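# Seat fan module 1 in top row and latch handle

## Task

Fan module 1, in the storage system's top row, is sticking partly out of its bay: slide it fully in, then swing its handle closed until the latch engages and holds it without the robot.

## Robot and tools

Robot: two arms, left_arm (the robot's own left, on the +y side) and right_arm (on the -y side). Each ends in a five-fingered hand: right_arm a right hand, left_arm its mirror image. Bases sit at (+0.005, +0.373, +1.038) m for left_arm and (+0.005, -0.373, +1.038) m for right_arm. The storage unit may stand at an angle to the robot. show_instructions displays the reference images (e.g. work order page 1).

Scene frame: origin on the floor under the centre of the robot's foot, +x the direction the robot faces, +z up. All positions are metres.

Hand point: a spot fixed to the palm, 0.15 m out from the wrist mounting face along the fingers and 0.05 m in front of the palm. Its +z runs along straight fingers (they reach 0.06-0.07 m past it), +y points out of the palm, +x crosses the palm away from the thumb on the right hand and toward the thumb on the left hand. A bracket on the little-finger side of the wrist can strike things.

One row = 28 numbers, each in [-1, 1], always all 28 even if one arm is idle. Order: left_arm dx, dy, dz, rx, ry, rz; left hand little, ring, middle, index, thumb_bend, thumb_turn, force_limit, speed; then the same 14 for right_arm and its hand.
- dx, dy, dz, rx, ry, rz are offsets, not poses: they are measured along scene-frame axes from that arm's Hand target as it stood when the action or move began (never from the previous row). 1.0 equals 0.6 m or 180 degrees. rx, ry, rz form one rotation vector, turning about the hand point. Six zeros ask nothing new of that arm. Sending the same offset again moves it further.
- The six finger numbers are absolute targets: +1 open/straight, -1 closed/curled; thumb_turn -1 puts the thumb in front of the palm, +1 beside it.
- force_limit: -1 about 0 N to +1 about 10 N at the fingertip (thumb motors up to 15 N). speed: -1 almost still, full speed from +0.48 up. For a soft grip use speed -0.94 or lower.
- No hand value means 'unchanged': repeat that hand's last executed eight numbers; if none was ever sent, use its six hand_measured values plus hand_force_limit and hand_speed.

Tools:
- execute_actions(actions, cameras): actions is a list of actions; each action is a table of 1-15 rows, one row per 1/30 s step, the last row held until step 15. Images come back only when actions is [] or cameras names them (["all"] for all).
- move(target, speed, blend, blocking, cameras): target is one row or a list of up to 15 rows, every row offset from the same starting Hand targets. speed in m/s, 0.002 to 4.3, default 0.25 (turns up to twice that in rad/s); one value or one per target. blend in m rounds corners; 0 stops at each target. Everything ends within 10 s of path time. Paths do not avoid obstacles or the other arm. blocking=false returns after about 0.5 s while motion continues. Result adds a 'move:' line: done, off_target, moving, held or fault, plus limits=paced (pose clipped) or limits=held (steps withheld).
- wait(seconds 0-3600, cameras): sends nothing new; a running move carries on.
- stop(cameras): brakes a running move.
- zoom_image(camera, region [x0, y0, x1, y1] in pixels, at most 504 by 504): closer look at the newest image of that camera.
- finished_scene(scene=1): ends the scene for good; the module must stay seated and latched afterwards.

Cameras: cam_head_left and cam_head_right (896x504), cam_left_wrist and cam_right_wrist (672x504).

Reading results: end_effector_position (m) and end_effector_quat_wxyz are in the scene frame and may be a few cm off. Hand target is the last commanded pose after clipping; next offsets count from it. hand_measured, hand_stopped_by (moving, target, force, stalled, fault) and hand_load_n (fingertip N, positive when pushed open) list six values in the finger order above. Joint torques follow joint order and include drive effort even in free air. MOTOR HOT warns of heating; OVER-TEMPERATURE FAULT means that arm dropped and is disabled for 30-60 s or more.

Behaviour to expect: each step orientation is clipped to within 40 degrees of the current one. Arms often rest 1-3 cm (up to 5 cm) short, usually low, of the command; that is not contact. Send the remaining gap as an extra offset if needed. A blocked arm keeps pushing until commanded back past its hand point. Approaching near the arm's own base can whip the elbow round.

Avoid: fast contact, shoving the module or handle hard, or pushing against a stop for long (motors heat). Press slowly with small offsets and watch the cameras. Keep the two hands and arms well apart; contact between them can end the scene. Do not knock anything loose or out of the work area, and avoid excessive finger force.

Each tool is called in YAML: its name, and indented under it one key for each argument.

Reference images:

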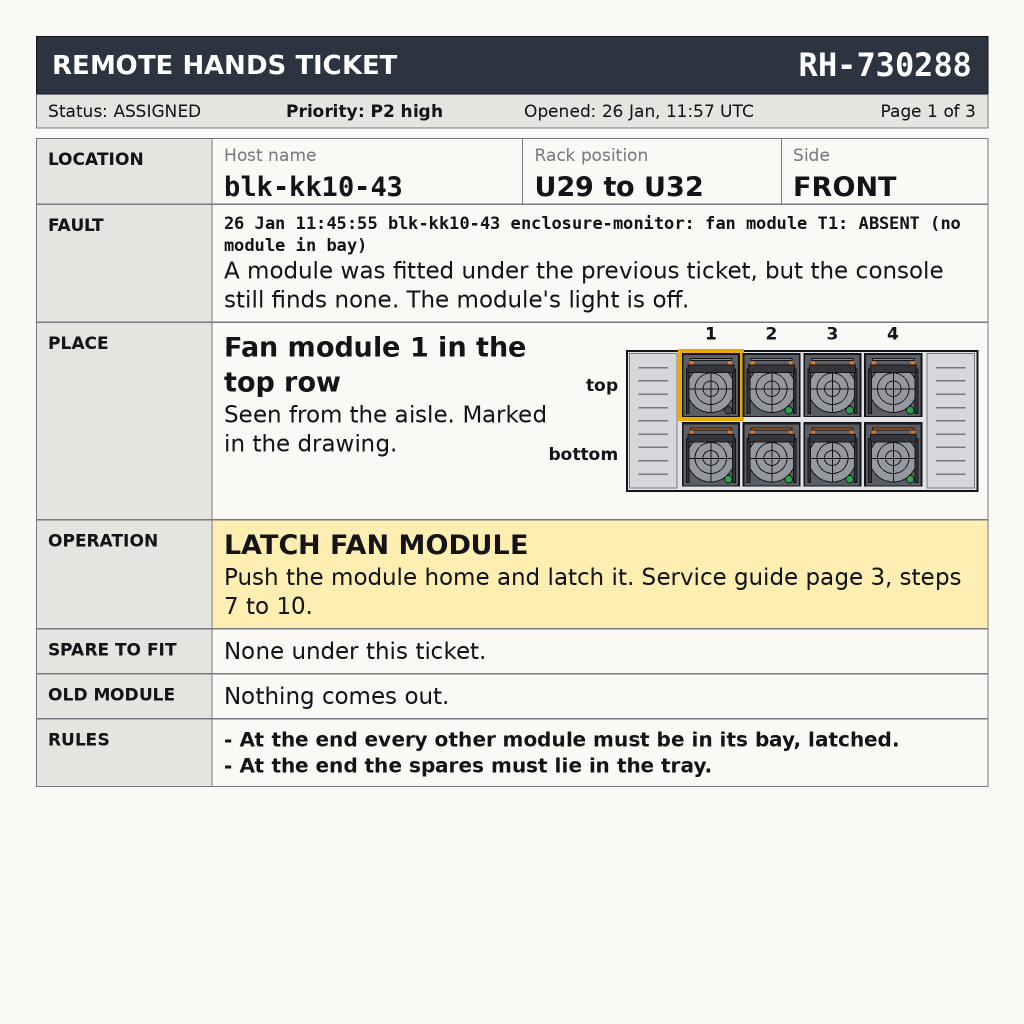

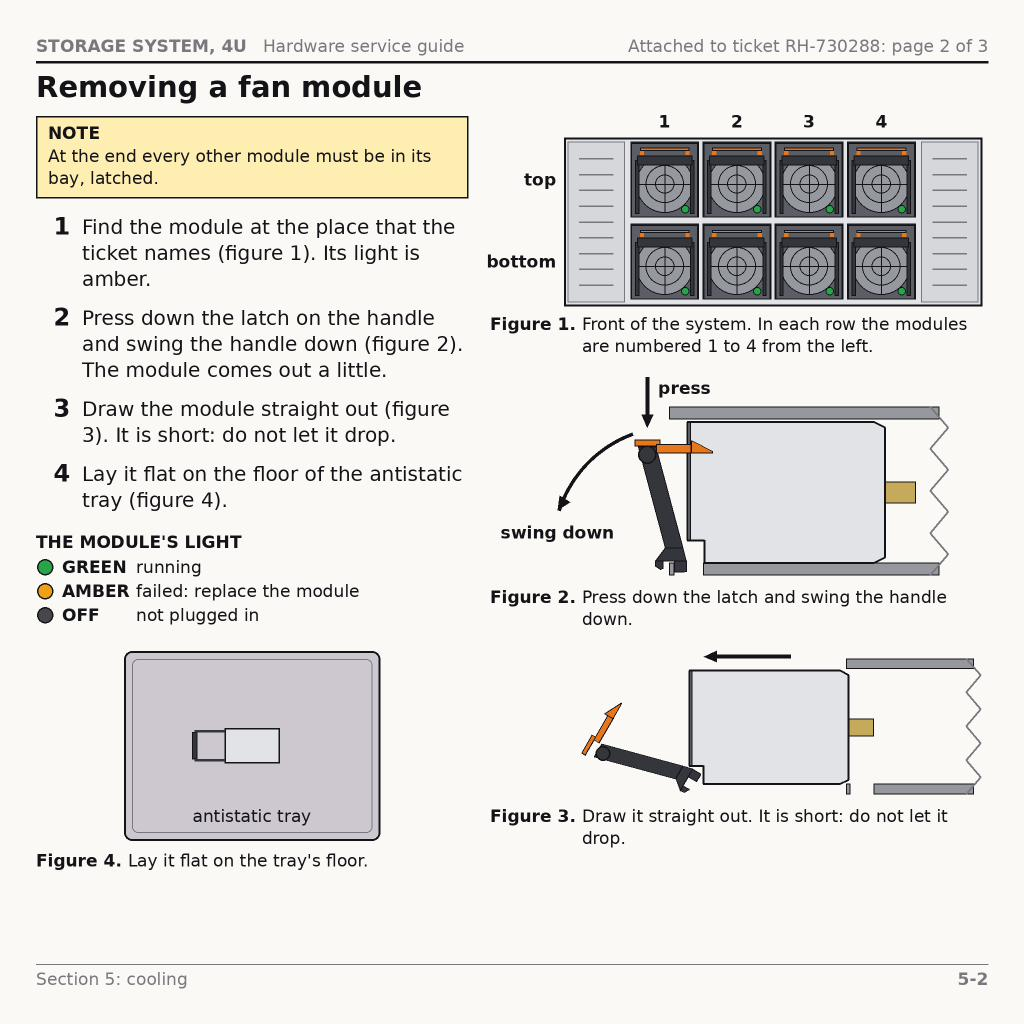

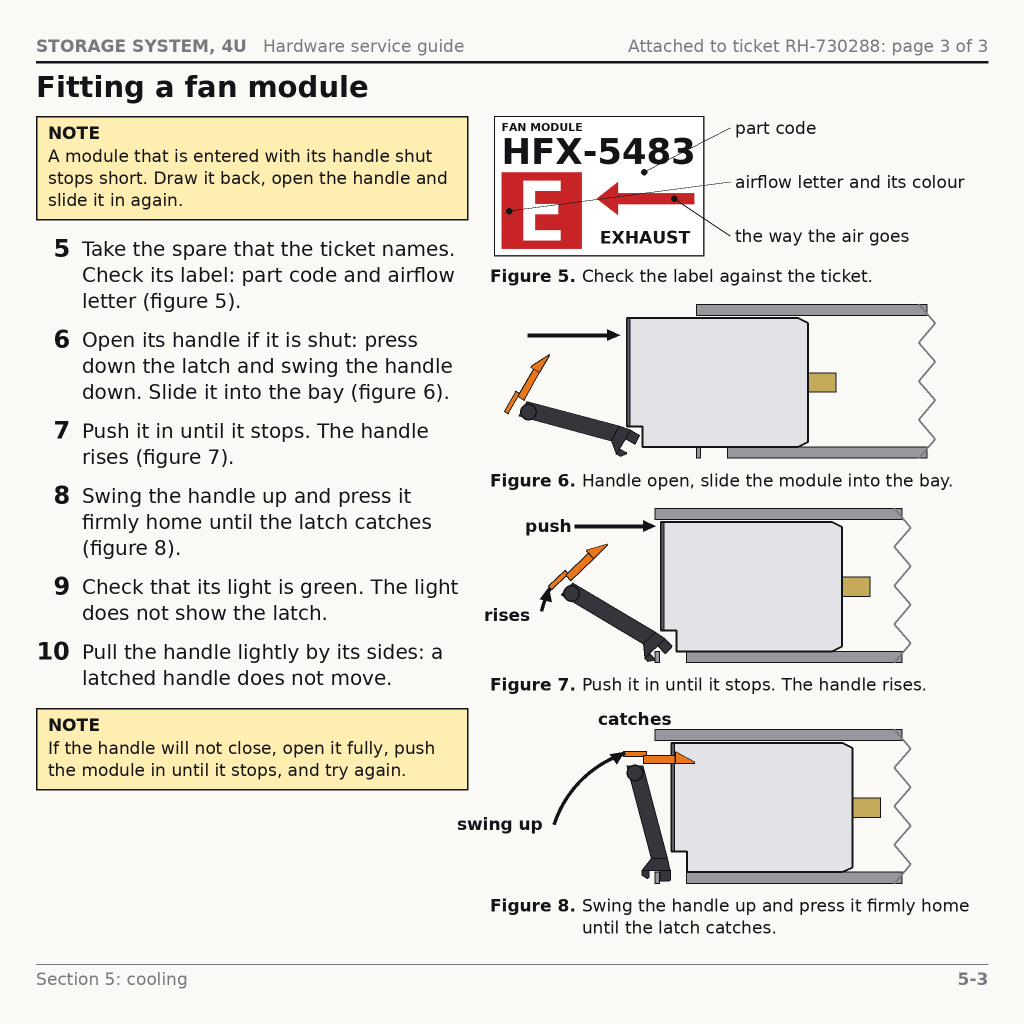

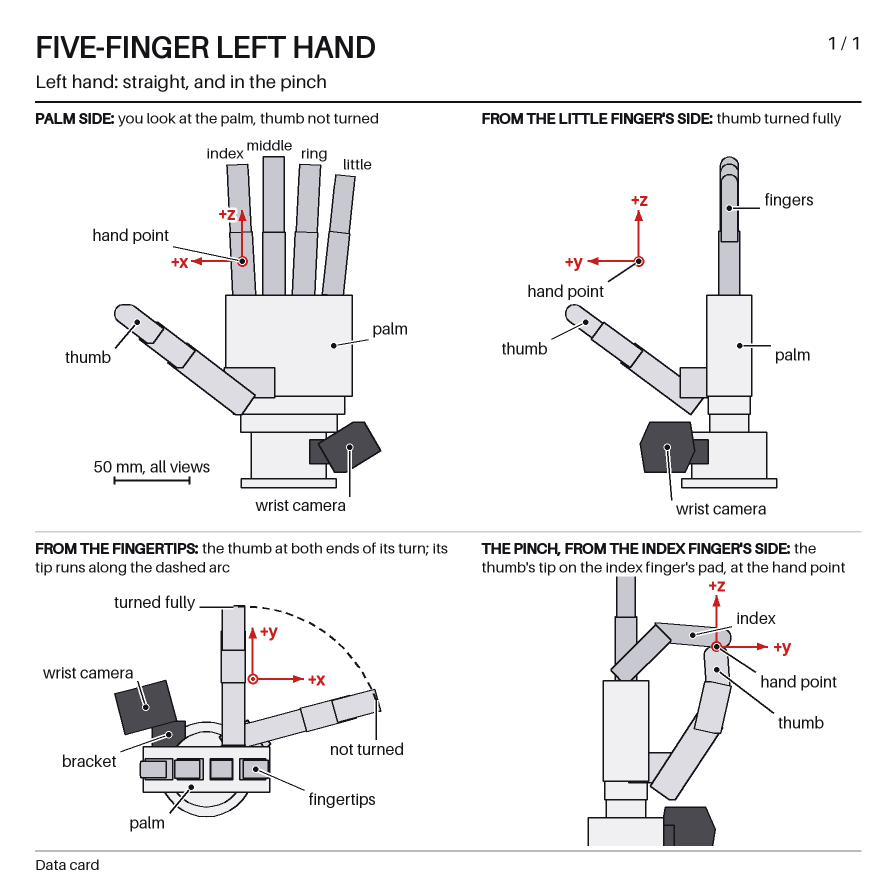

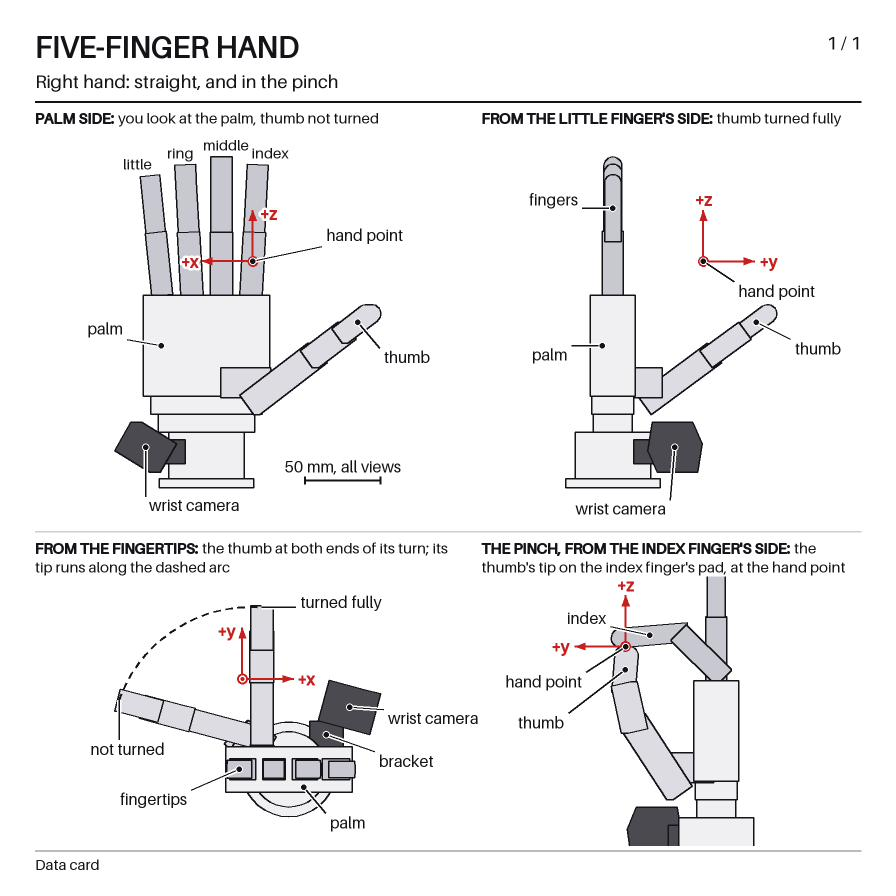

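## Session

execute_actions:
  actions: []

Scene clock: 0.00 s.
left_arm: end_effector_position=(+0.5688, +0.5409, +0.9021) hand_measured=(+1.000, +1.000, +1.000, +1.000, +1.000, +1.000) hand_load_n=(+0.0, +0.0, +0.0, +0.0, +0.0, +0.0) hand_stopped_by=(target, target, target, target, target, target) hand_force_limit=0.00 hand_speed=-0.80 end_effector_quat_wxyz=(+0.363, -0.198, +0.896, -0.161) | right_arm: end_effector_position=(+0.5601, -0.2826, +1.0909) hand_measured=(+1.000, +1.000, +1.000, +1.000, +1.000, +1.000) hand_load_n=(+0.0, +0.0, +0.0, +0.0, +0.0, +0.0) hand_stopped_by=(target, target, target, target, target, target) hand_force_limit=0.00 hand_speed=-0.80 end_effector_quat_wxyz=(-0.148, +0.804, -0.573, -0.054)
Joint positions: left_arm=[-1.239 1.776 0.879 0.311 0.438 1.268] | right_arm=[1.631 1.684 1.54 -1.093 -0.286 -0.275]
Joint velocities: within noise
Joint torques (N m): no reading
Heat: left arm: hottest waist 26 °C; right arm: hottest shoulder 27 °C.
Hand target: left_arm +0.5751, +0.5428, +0.9045; +0.368, -0.196, +0.895, -0.160 | right_arm +0.5672, -0.2824, +1.0936; -0.152, +0.804, -0.573, -0.048

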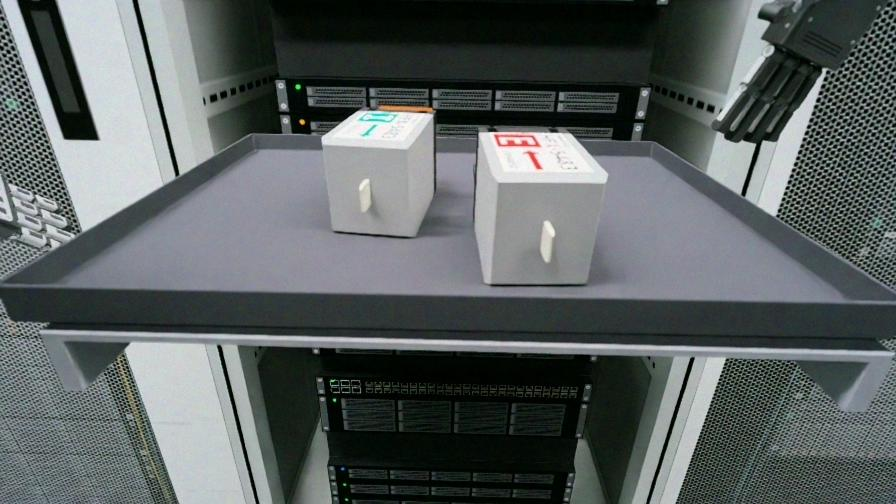

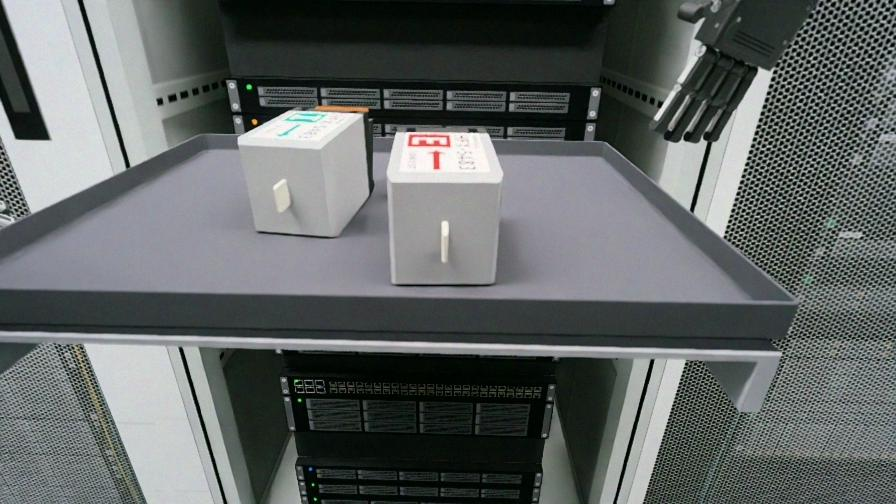

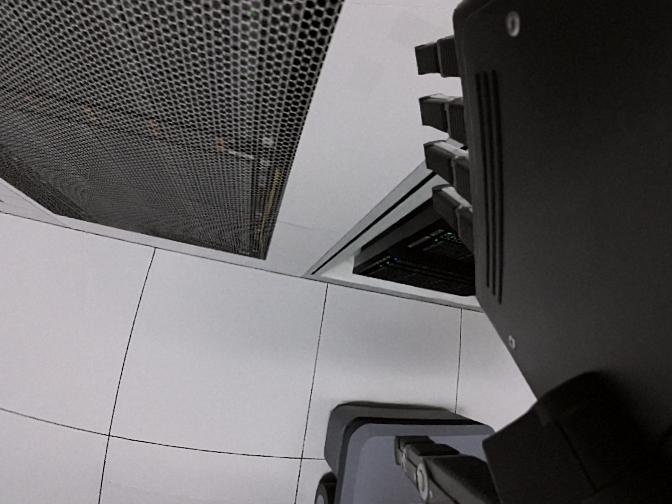

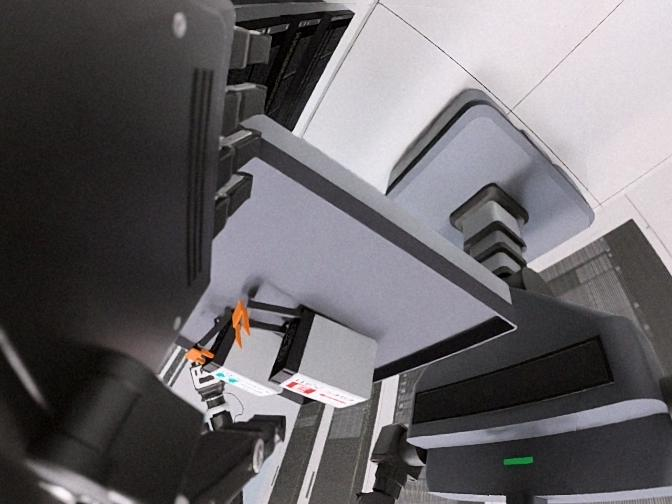

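zoom_image:
  camera: "cam_head_left"
  region: [220, 0, 720, 140]

zoom_image:
  camera: "cam_right_wrist"
  region: [170, 0, 672, 504]

zoom_image:
  camera: "cam_left_wrist"
  region: [170, 100, 520, 350]

Scaled by 1.008.

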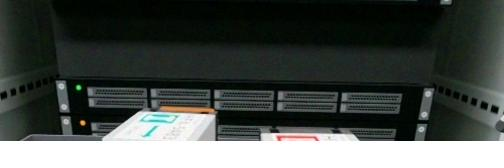

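Scaled by 1.000.

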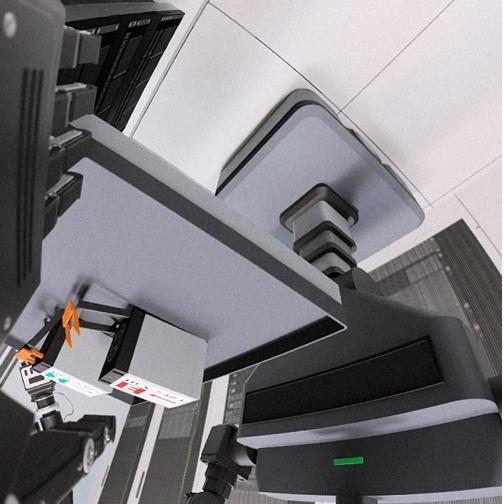

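Scaled by 1.440 from the camera's image (finer frame: 960x720).

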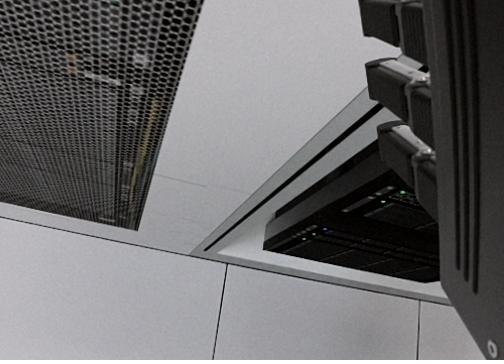

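move:
  target:
    - [-0.208,-0.155,0.742,0.166,-0.246,-0.017,1,1,1,1,1,1,0,-0.8,0,0,0,0,0,0,1,1,1,1,1,1,0,-0.8]
  speed: 0.2
  cameras: ["all"]

Scene clock: 73.23 s.
left_arm: end_effector_position=(+0.4469, +0.4542, +1.3414) hand_measured=(+1.000, +1.000, +1.000, +1.000, +1.000, +1.000) hand_load_n=(+0.0, +0.0, +0.0, +0.0, +0.5, +0.0) hand_stopped_by=(target, target, target, target, target, target) hand_force_limit=0.00 hand_speed=-0.80 end_effector_quat_wxyz=(+0.706, -0.006, +0.708, +0.001) | right_arm: end_effector_position=(+0.5601, -0.2826, +1.0909) hand_measured=(+1.000, +1.000, +1.000, +1.000, +1.000, +1.000) hand_load_n=(+0.0, +0.0, +0.0, +0.0, +0.0, +0.0) hand_stopped_by=(target, target, target, target, target, target) hand_force_limit=0.00 hand_speed=-0.80 end_effector_quat_wxyz=(-0.148, +0.804, -0.573, -0.054)
Joint positions: left_arm=[-1.474 0.452 0.478 0.206 0.1 1.542] | right_arm=[1.631 1.684 1.54 -1.093 -0.286 -0.275]
Joint torques (N m): left_arm=[-0.73 -0.56 11.33 1.24 -0.13 0.11] | right_arm=[0.26 -20.78 11.08 0.35 -0.16 -0.01]
Heat: left arm: hottest shoulder 30 °C; right arm: hottest elbow 36 °C.
Hand target: left_arm +0.4503, +0.4498, +1.3498; +0.707, +0.000, +0.707, -0.001 | right_arm +0.5672, -0.2824, +1.0936; -0.152, +0.804, -0.573, -0.048
Off the commanded pose: left_arm 0.010 m, 1 deg | right_arm 0.008 m, 1 deg.
move: done

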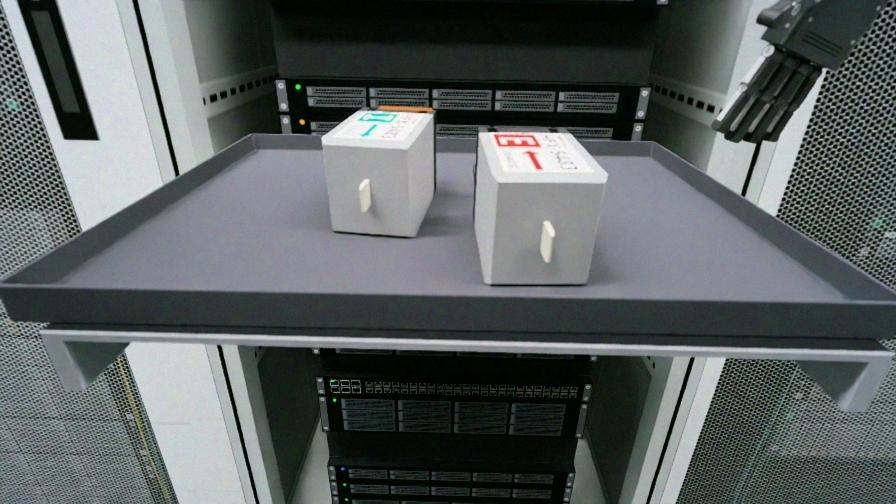

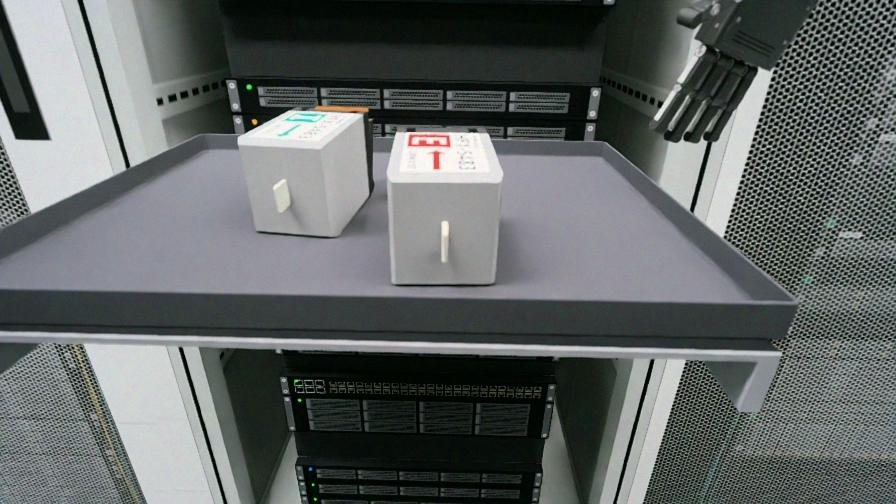

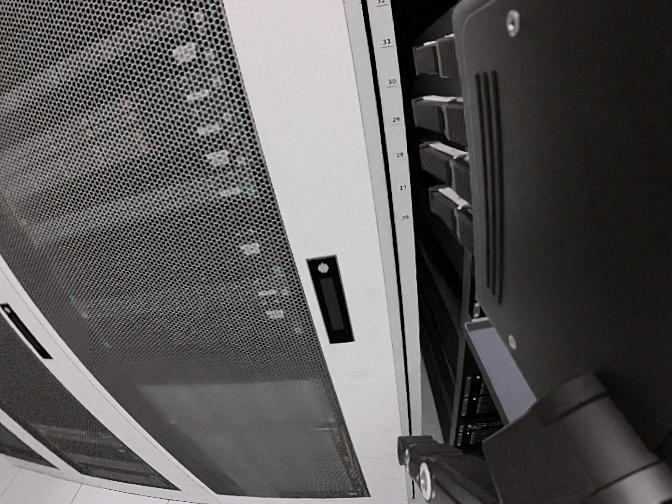

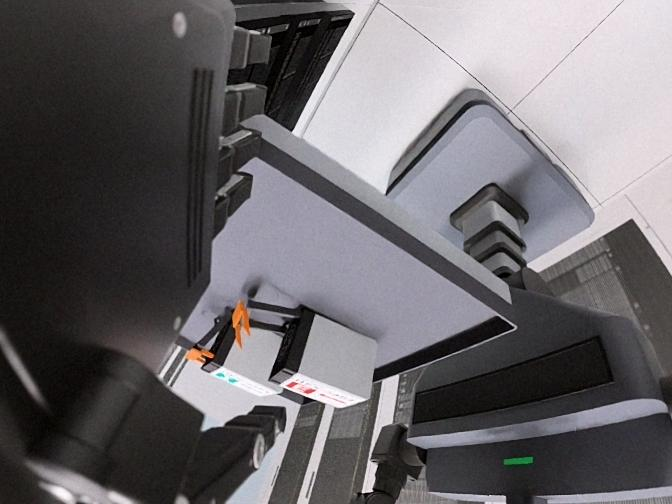

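move:
  target:
    - [0,-0.15,0,-0.5,0,0,1,1,1,1,1,1,0,-0.8,0,0,0,0,0,0,1,1,1,1,1,1,0,-0.8]
  speed: 0.3
  cameras: ["cam_left_wrist"]

Scene clock: 98.60 s.
left_arm: end_effector_position=(+0.4423, +0.3556, +1.3160) hand_measured=(+1.000, +1.000, +1.000, +1.000, +1.000, +1.000) hand_load_n=(+0.0, +0.0, +0.0, +0.0, +0.0, +0.0) hand_stopped_by=(target, target, target, target, target, target) hand_force_limit=0.00 hand_speed=-0.80 end_effector_quat_wxyz=(-0.483, +0.510, -0.516, +0.489) | right_arm: end_effector_position=(+0.5601, -0.2826, +1.0909) hand_measured=(+1.000, +1.000, +1.000, +1.000, +1.000, +1.000) hand_load_n=(+0.0, +0.0, +0.0, +0.0, +0.0, +0.0) hand_stopped_by=(target, target, target, target, target, target) hand_force_limit=0.00 hand_speed=-0.80 end_effector_quat_wxyz=(-0.148, +0.804, -0.573, -0.054)
Joint positions: left_arm=[-1.494 0.433 0.518 0.097 0.102 -0.012] | right_arm=[1.631 1.684 1.54 -1.093 -0.286 -0.275]
Joint torques (N m): left_arm=[1.26 -0.32 13.55 2.09 -0.01 -0.04] | right_arm=[0.26 -20.72 11.11 0.28 -0.15 0]
Heat: left arm: hottest elbow 33 °C; right arm: hottest elbow 37 °C.
Hand target: left_arm +0.4503, +0.3599, +1.3499; +0.500, -0.500, +0.499, -0.501 | right_arm +0.5672, -0.2824, +1.0936; -0.152, +0.804, -0.573, -0.048
Off the commanded pose: left_arm 0.035 m, 3 deg | right_arm 0.008 m, 1 deg.
move: off_target (left_arm)

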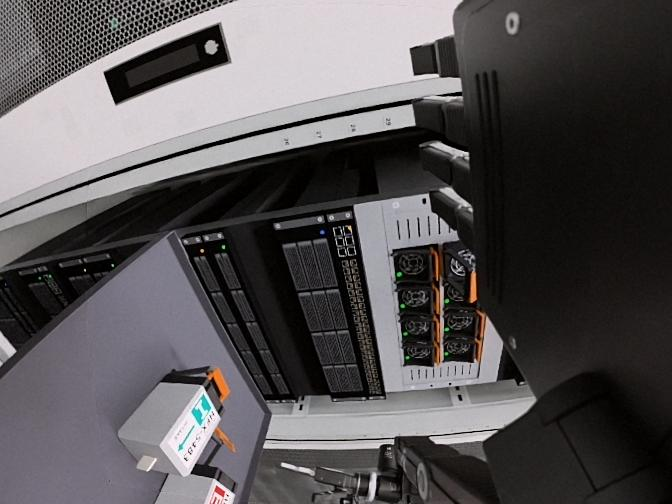

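zoom_image:
  camera: "cam_left_wrist"
  region: [370, 190, 530, 400]

Scaled by 2.400 from the camera's image (finer frame: 960x720).

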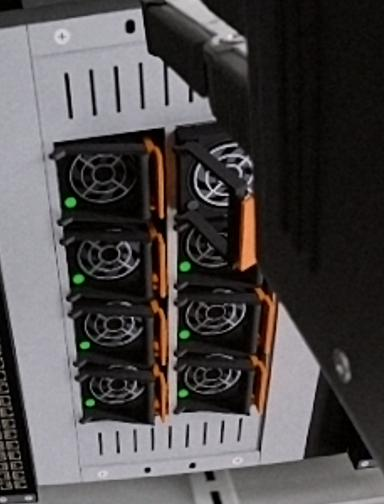

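move:
  target:
    - [0.25,-0.183,0.3,0,0,0,1,1,1,1,1,1,0,-0.8,0,0,0,0,0,0,1,1,1,1,1,1,0,-0.8]
  speed: 0.2
  cameras: ["cam_left_wrist","cam_head_left"]

zoom_image:
  camera: "cam_left_wrist"
  region: [200, 80, 600, 480]

Scene clock: 165.70 s.
left_arm: end_effector_position=(+0.5959, +0.2540, +1.4968) hand_measured=(+1.000, +1.000, +1.000, +1.000, +1.000, +1.000) hand_load_n=(+0.0, +0.0, +0.0, +0.0, +0.0, +0.0) hand_stopped_by=(target, target, target, target, target, target) hand_force_limit=0.00 hand_speed=-0.80 end_effector_quat_wxyz=(-0.494, +0.509, -0.509, +0.488) | right_arm: end_effector_position=(+0.5601, -0.2826, +1.0909) hand_measured=(+1.000, +1.000, +1.000, +1.000, +1.000, +1.000) hand_load_n=(+0.0, +0.0, +0.0, +0.0, +0.0, +0.0) hand_stopped_by=(target, target, target, target, target, target) hand_force_limit=0.00 hand_speed=-0.80 end_effector_quat_wxyz=(-0.148, +0.804, -0.573, -0.054)
Joint positions: left_arm=[-1.917 0.916 1.226 -0.1 -0.331 0.078] | right_arm=[1.631 1.684 1.54 -1.093 -0.286 -0.275]
Joint torques (N m): left_arm=[-1.2 -5.89 14.52 1.29 0 0.08] | right_arm=[-0.09 -20.78 11.06 0.32 -0.16 -0.01]
Heat: left arm: hottest elbow 45 °C; right arm: hottest elbow 38 °C.
Hand target: left_arm +0.6004, +0.2502, +1.5298; +0.500, -0.500, +0.499, -0.500 | right_arm +0.5672, -0.2824, +1.0936; -0.152, +0.804, -0.573, -0.048
Off the commanded pose: left_arm 0.034 m, 2 deg | right_arm 0.008 m, 1 deg.
move: off_target (left_arm)
Images, in order (width x height): cam_head_left 896x504, cam_left_wrist 672x504.

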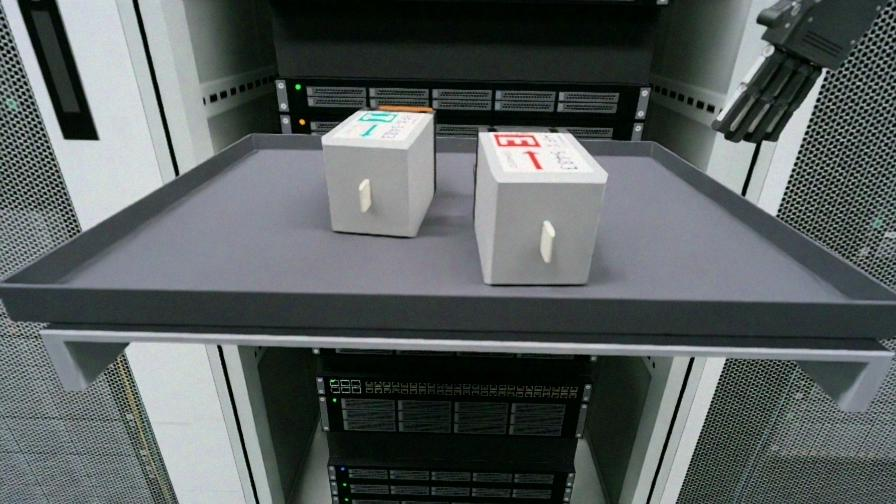

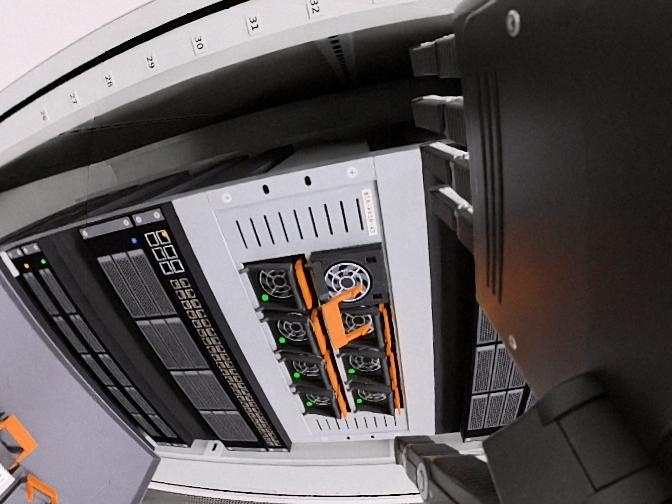

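Scaled by 1.260 from the camera's image (finer frame: 960x720).

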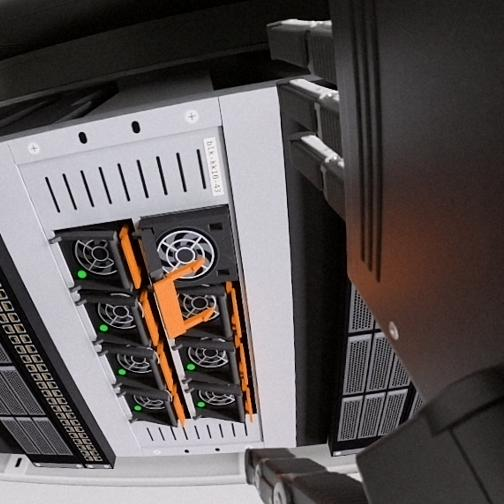

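move:
  target:
    - [0.033,-0.25,0.117,0,0.194,0,-1,1,1,1,1,1,-0.2,-0.2,0,0,0,0,0,0,1,1,1,1,1,1,0,-0.8]
  speed: 0.15
  cameras: ["cam_left_wrist"]

zoom_image:
  camera: "cam_left_wrist"
  region: [170, 80, 570, 480]

Scene clock: 248.03 s.
left_arm: end_effector_position=(+0.6236, +0.1040, +1.5897) hand_measured=(-1.000, +1.000, +1.000, +1.000, +1.000, +1.000) hand_load_n=(+0.0, +0.0, +0.0, +0.0, +0.0, +0.0) hand_stopped_by=(target, target, target, target, target, target) hand_force_limit=-0.20 hand_speed=-0.20 end_effector_quat_wxyz=(+0.338, -0.620, +0.624, -0.334) | right_arm: end_effector_position=(+0.5601, -0.2826, +1.0909) hand_measured=(+1.000, +1.000, +1.000, +1.000, +1.000, +1.000) hand_load_n=(+0.0, +0.0, +0.0, +0.0, +0.0, -0.5) hand_stopped_by=(target, target, target, target, target, target) hand_force_limit=0.00 hand_speed=-0.80 end_effector_quat_wxyz=(-0.148, +0.804, -0.573, -0.054)
Joint positions: left_arm=[-2.244 1.764 2.885 -1.55 -0.616 -0.246] | right_arm=[1.631 1.684 1.54 -1.093 -0.286 -0.275]
Joint torques (N m): left_arm=[-2.14 -14.15 9.7 1.01 -0.25 -0.08] | right_arm=[0.38 -20.72 11.04 0.35 -0.17 0]
Heat: left arm: hottest elbow 61 °C; right arm: hottest elbow 39 °C.
Hand target: left_arm +0.6201, +0.1001, +1.6001; -0.327, +0.627, -0.627, +0.328 | right_arm +0.5672, -0.2824, +1.0936; -0.152, +0.804, -0.573, -0.048
Off the commanded pose: left_arm 0.012 m, 2 deg | right_arm 0.008 m, 1 deg.
elbow stopped short (left arm): the move would have taken joint 3 (elbow) straighter than the controller allows.
move: off_target (left_arm)

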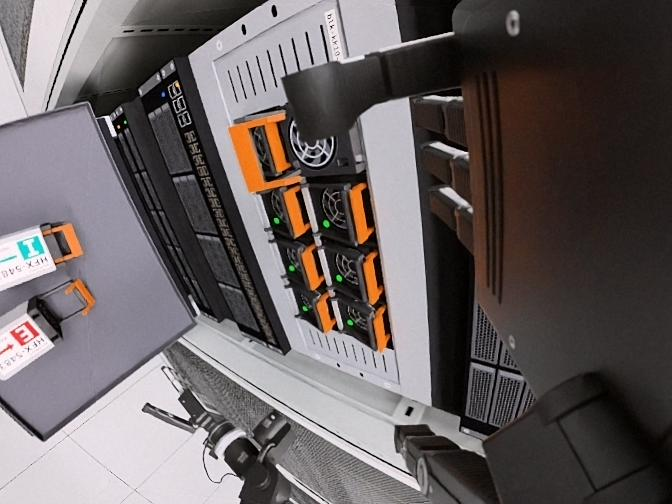

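Scaled by 1.260 from the camera's image (finer frame: 960x720).

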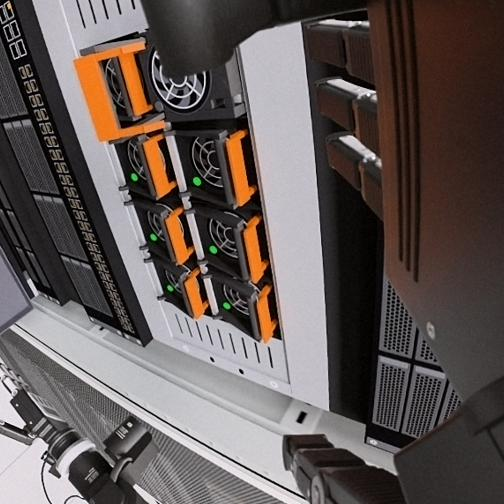

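move:
  target:
    - [0.075,0.0,-0.083,0,-0.128,0,-1,-1,1,1,1,1,-0.2,-0.2,0,0,0,0,0,0,1,1,1,1,1,1,0,-0.8]
  speed: 0.15
  cameras: ["cam_left_wrist"]

zoom_image:
  camera: "cam_left_wrist"
  region: [200, 80, 500, 380]

Scene clock: 296.27 s.
left_arm: end_effector_position=(+0.6613, +0.0909, +1.5508) hand_measured=(-1.000, -1.000, +1.000, +1.000, +1.000, +1.000) hand_load_n=(+0.5, +0.0, +0.0, +0.0, +0.0, -0.5) hand_stopped_by=(target, target, target, target, target, target) hand_force_limit=-0.20 hand_speed=-0.20 end_effector_quat_wxyz=(+0.439, -0.548, +0.554, -0.447) | right_arm: end_effector_position=(+0.5601, -0.2826, +1.0909) hand_measured=(+1.000, +1.000, +1.000, +1.000, +1.000, +1.000) hand_load_n=(-0.5, +0.0, +0.0, +0.0, +0.0, +0.0) hand_stopped_by=(target, target, target, target, target, target) hand_force_limit=0.00 hand_speed=-0.80 end_effector_quat_wxyz=(-0.148, +0.804, -0.573, -0.054)
Joint positions: left_arm=[-2.242 1.351 1.874 -0.501 -0.643 0.016] | right_arm=[1.631 1.684 1.54 -1.093 -0.286 -0.275]
Joint torques (N m): left_arm=[0.38 -13.63 8.62 2.24 0.14 0.11] | right_arm=[0.03 -20.6 10.99 0.32 -0.17 -0.03]
Heat: left arm: hottest elbow 48 °C; right arm: hottest elbow 40 °C.
Hand target: left_arm +0.6651, +0.1001, +1.5502; -0.446, +0.549, -0.549, +0.446 | right_arm +0.5672, -0.2824, +1.0936; -0.152, +0.804, -0.573, -0.048
Off the commanded pose: left_arm 0.010 m, 1 deg | right_arm 0.008 m, 1 deg.
move: done

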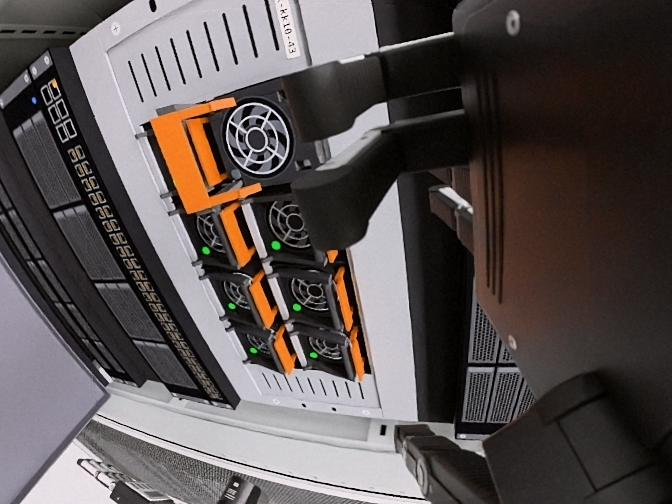

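Scaled by 1.680 from the camera's image (finer frame: 960x720).

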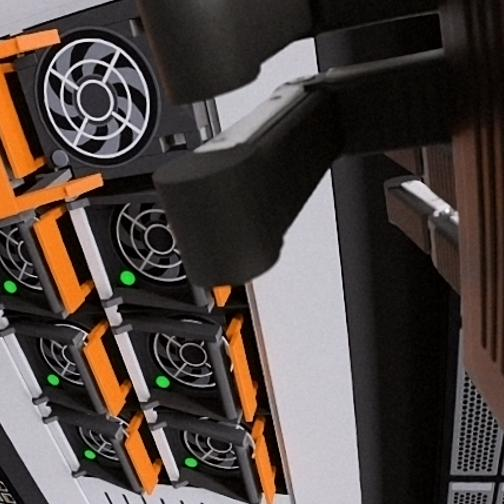

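move:
  target:
    - [-0.033,0.012,-0.075,-0.0075,0.072,0.0664,-1,-1,1,1,1,1,-0.2,-0.2,0,0,0,0,0,0,1,1,1,1,1,1,0,-0.8]
  speed: 0.12
  cameras: ["cam_left_wrist"]

zoom_image:
  camera: "cam_left_wrist"
  region: [100, 0, 500, 400]

Scene clock: 492.67 s.
left_arm: end_effector_position=(+0.6421, +0.1169, +1.4834) hand_measured=(-1.000, -1.000, +1.000, +1.000, +1.000, +1.000) hand_load_n=(+0.0, +0.0, +0.0, -0.5, +0.0, +0.0) hand_stopped_by=(target, target, target, target, target, target) hand_force_limit=-0.20 hand_speed=-0.20 end_effector_quat_wxyz=(+0.422, -0.654, +0.539, -0.322) | right_arm: end_effector_position=(+0.5601, -0.2826, +1.0909) hand_measured=(+1.000, +1.000, +1.000, +1.000, +1.000, +1.000) hand_load_n=(+0.0, +0.0, +0.0, +0.0, +0.0, +0.0) hand_stopped_by=(target, target, target, target, target, target) hand_force_limit=0.00 hand_speed=-0.80 end_effector_quat_wxyz=(-0.148, +0.804, -0.573, -0.054)
Joint positions: left_arm=[-2.249 1.41 1.933 -0.862 -0.847 -0.272] | right_arm=[1.631 1.684 1.54 -1.093 -0.286 -0.275]
Joint torques (N m): left_arm=[-2.61 -12.28 13.63 0.92 -0.36 -0.11] | right_arm=[0.5 -20.95 11.08 0.29 -0.18 -0.01]
Heat: left arm: hottest elbow 45 °C; right arm: hottest elbow 42 °C.
Hand target: left_arm +0.6454, +0.1073, +1.5051; -0.419, +0.655, -0.530, +0.339 | right_arm +0.5672, -0.2824, +1.0936; -0.152, +0.804, -0.573, -0.048
Off the commanded pose: left_arm 0.024 m, 2 deg | right_arm 0.008 m, 1 deg.
move: off_target (left_arm)

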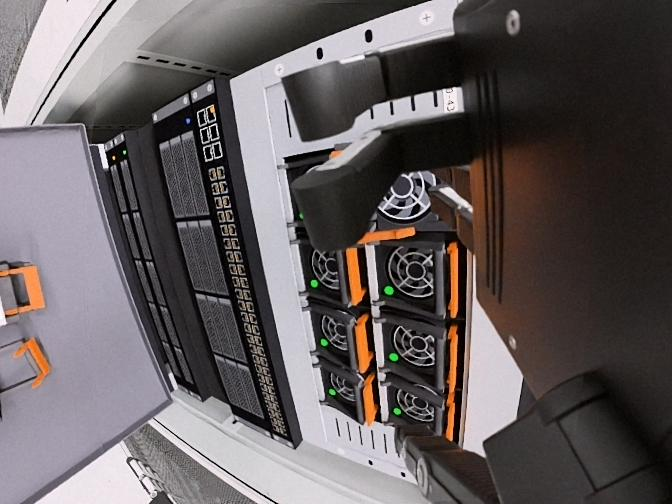

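Scaled by 1.260 from the camera's image (finer frame: 960x720).

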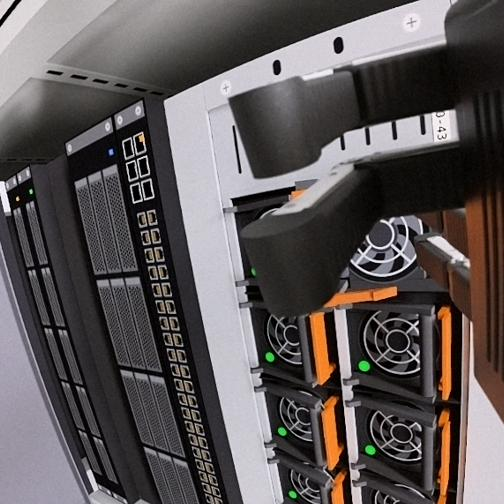

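move:
  target:
    - [0,0,0.015,0,0,0,-1,-1,1,1,1,1,-0.2,-0.2,-0.195,0.104,0.64,0.011,-0.444,-0.150,1,1,1,1,1,1,0,-0.8]
  speed: 0.25
  cameras: ["cam_left_wrist","cam_right_wrist"]

Scene clock: 517.53 s.
left_arm: end_effector_position=(+0.6425, +0.1168, +1.4925) hand_measured=(-1.000, -1.000, +1.000, +1.000, +1.000, +1.000) hand_load_n=(+0.0, +0.0, +0.0, +0.0, +0.0, +0.0) hand_stopped_by=(target, target, target, target, target, target) hand_force_limit=-0.20 hand_speed=-0.20 end_effector_quat_wxyz=(+0.422, -0.654, +0.539, -0.322) | right_arm: end_effector_position=(+0.4514, -0.2215, +1.4803) hand_measured=(+1.000, +1.000, +1.000, +1.000, +1.000, +1.000) hand_load_n=(+0.0, +0.0, +0.0, +0.0, +0.0, -0.5) hand_stopped_by=(target, target, target, target, target, target) hand_force_limit=0.00 hand_speed=-0.80 end_effector_quat_wxyz=(+0.499, -0.500, +0.503, -0.498)
Joint positions: left_arm=[-2.252 1.421 1.972 -0.891 -0.85 -0.274] | right_arm=[2.349 0.597 0.933 -0.024 0.739 -0.214]
Joint torques (N m): left_arm=[-2.55 -11.63 13.5 0.95 -0.39 -0.08] | right_arm=[0.85 -3.37 10.29 2.14 -0.02 -0.09]
Heat: left arm: hottest elbow 51 °C; right arm: hottest elbow 42 °C.
Hand target: left_arm +0.6454, +0.1074, +1.5141; -0.419, +0.655, -0.530, +0.339 | right_arm +0.4502, -0.2200, +1.4777; +0.500, -0.501, +0.500, -0.499
Off the commanded pose: left_arm 0.024 m, 2 deg | right_arm 0.003 m, 0 deg.
move: off_target (left_arm)

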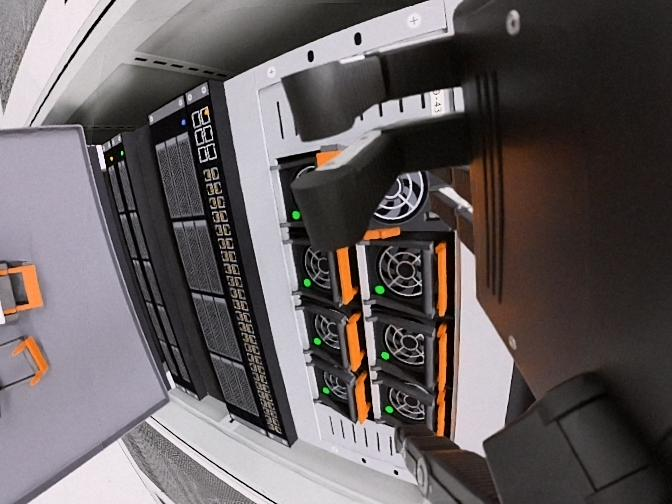

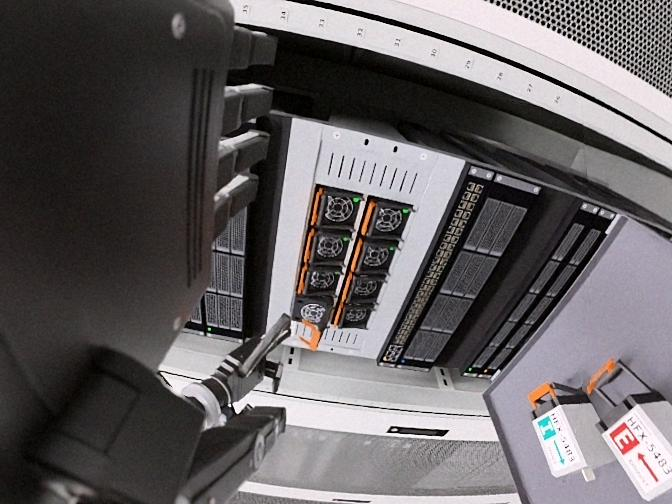

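zoom_image:
  camera: "cam_right_wrist"
  region: [220, 260, 400, 440]

Scaled by 2.800 from the camera's image (finer frame: 960x720).

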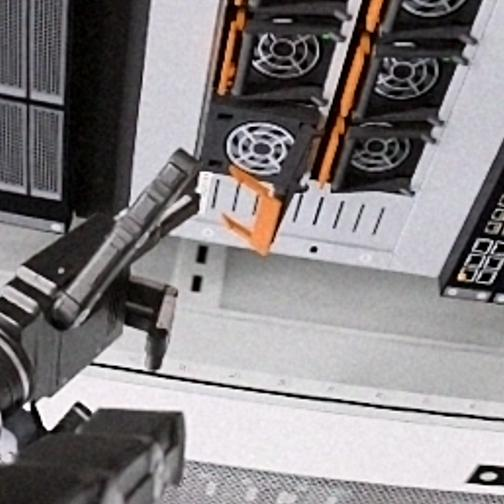

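move:
  target:
    - [0.055,0,0.0,0,0,0,-1,-1,1,1,1,1,-0.2,-0.2,0,0,0,0,0,0,1,1,1,1,1,1,0,-0.8]
  speed: 0.06
  cameras: ["cam_left_wrist","cam_right_wrist"]

zoom_image:
  camera: "cam_right_wrist"
  region: [240, 270, 360, 390]

zoom_image:
  camera: "cam_left_wrist"
  region: [260, 80, 500, 320]

Scene clock: 584.30 s.
left_arm: end_effector_position=(+0.6692, +0.0993, +1.4940) hand_measured=(-1.000, -1.000, +1.000, +1.000, +1.000, +1.000) hand_load_n=(+0.0, +0.0, +0.0, +0.0, +0.0, +0.0) hand_stopped_by=(target, target, target, target, target, target) hand_force_limit=-0.20 hand_speed=-0.20 end_effector_quat_wxyz=(+0.414, -0.653, +0.541, -0.332) | right_arm: end_effector_position=(+0.4514, -0.2215, +1.4803) hand_measured=(+1.000, +1.000, +1.000, +1.000, +1.000, +1.000) hand_load_n=(+0.0, +0.0, +0.0, +0.0, +0.0, +0.0) hand_stopped_by=(target, target, target, target, target, target) hand_force_limit=0.00 hand_speed=-0.80 end_effector_quat_wxyz=(+0.499, -0.500, +0.502, -0.498)
Joint positions: left_arm=[-2.239 1.505 2.083 -0.904 -0.813 -0.269] | right_arm=[2.349 0.597 0.933 -0.024 0.739 -0.215]
Joint torques (N m): left_arm=[-0.26 -13.51 13.42 0.98 -0.18 0.09] | right_arm=[0.62 -3.43 10.28 2.06 -0.04 -0.08]
Heat: left arm: hottest elbow 59 °C; right arm: hottest elbow 39 °C.
Hand target: left_arm +0.6783, +0.1072, +1.5141; -0.419, +0.655, -0.530, +0.339 | right_arm +0.4502, -0.2200, +1.4777; +0.500, -0.501, +0.500, -0.499
Off the commanded pose: left_arm 0.024 m, 2 deg | right_arm 0.003 m, 0 deg.
move: off_target (left_arm)

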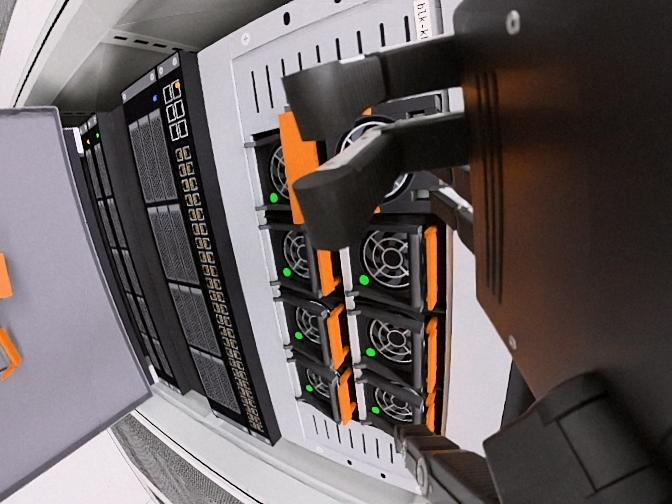

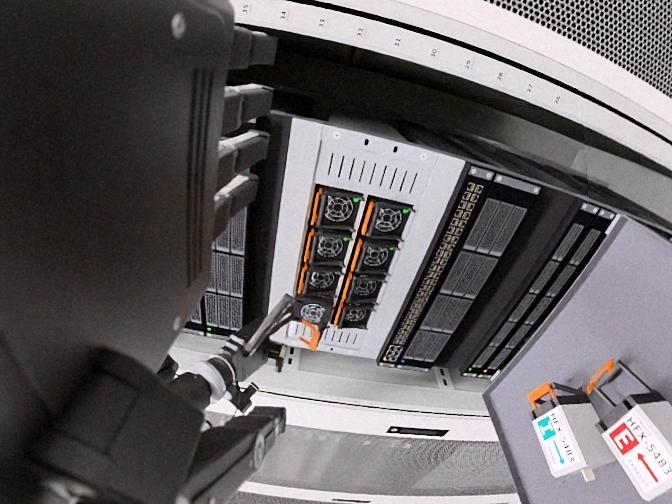

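Scaled by 4.200 from the camera's image (finer frame: 960x720).

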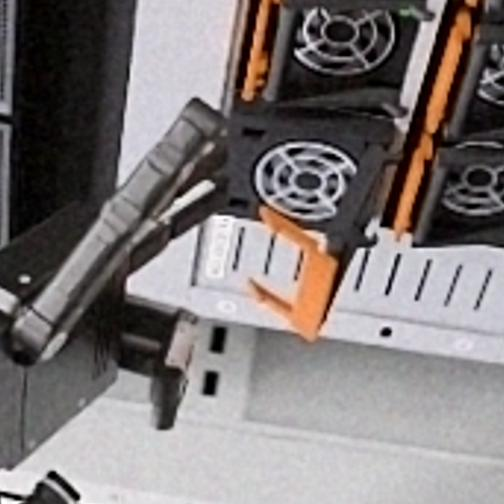

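Scaled by 2.100 from the camera's image (finer frame: 960x720).

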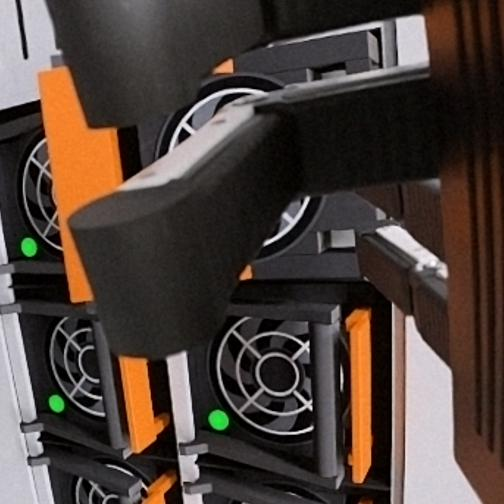

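zoom_image:
  camera: "cam_right_wrist"
  region: [265, 280, 335, 350]

Scaled by 7.200 from the camera's image (finer frame: 960x720).

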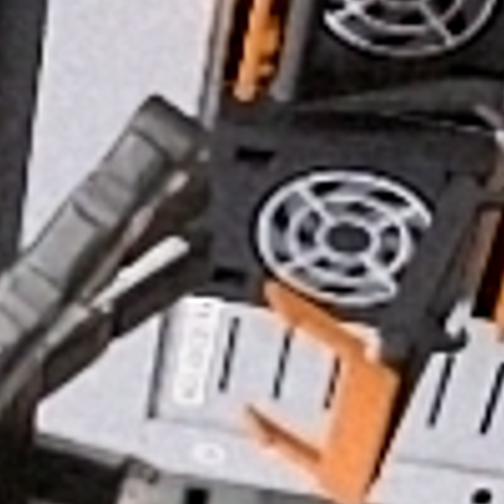

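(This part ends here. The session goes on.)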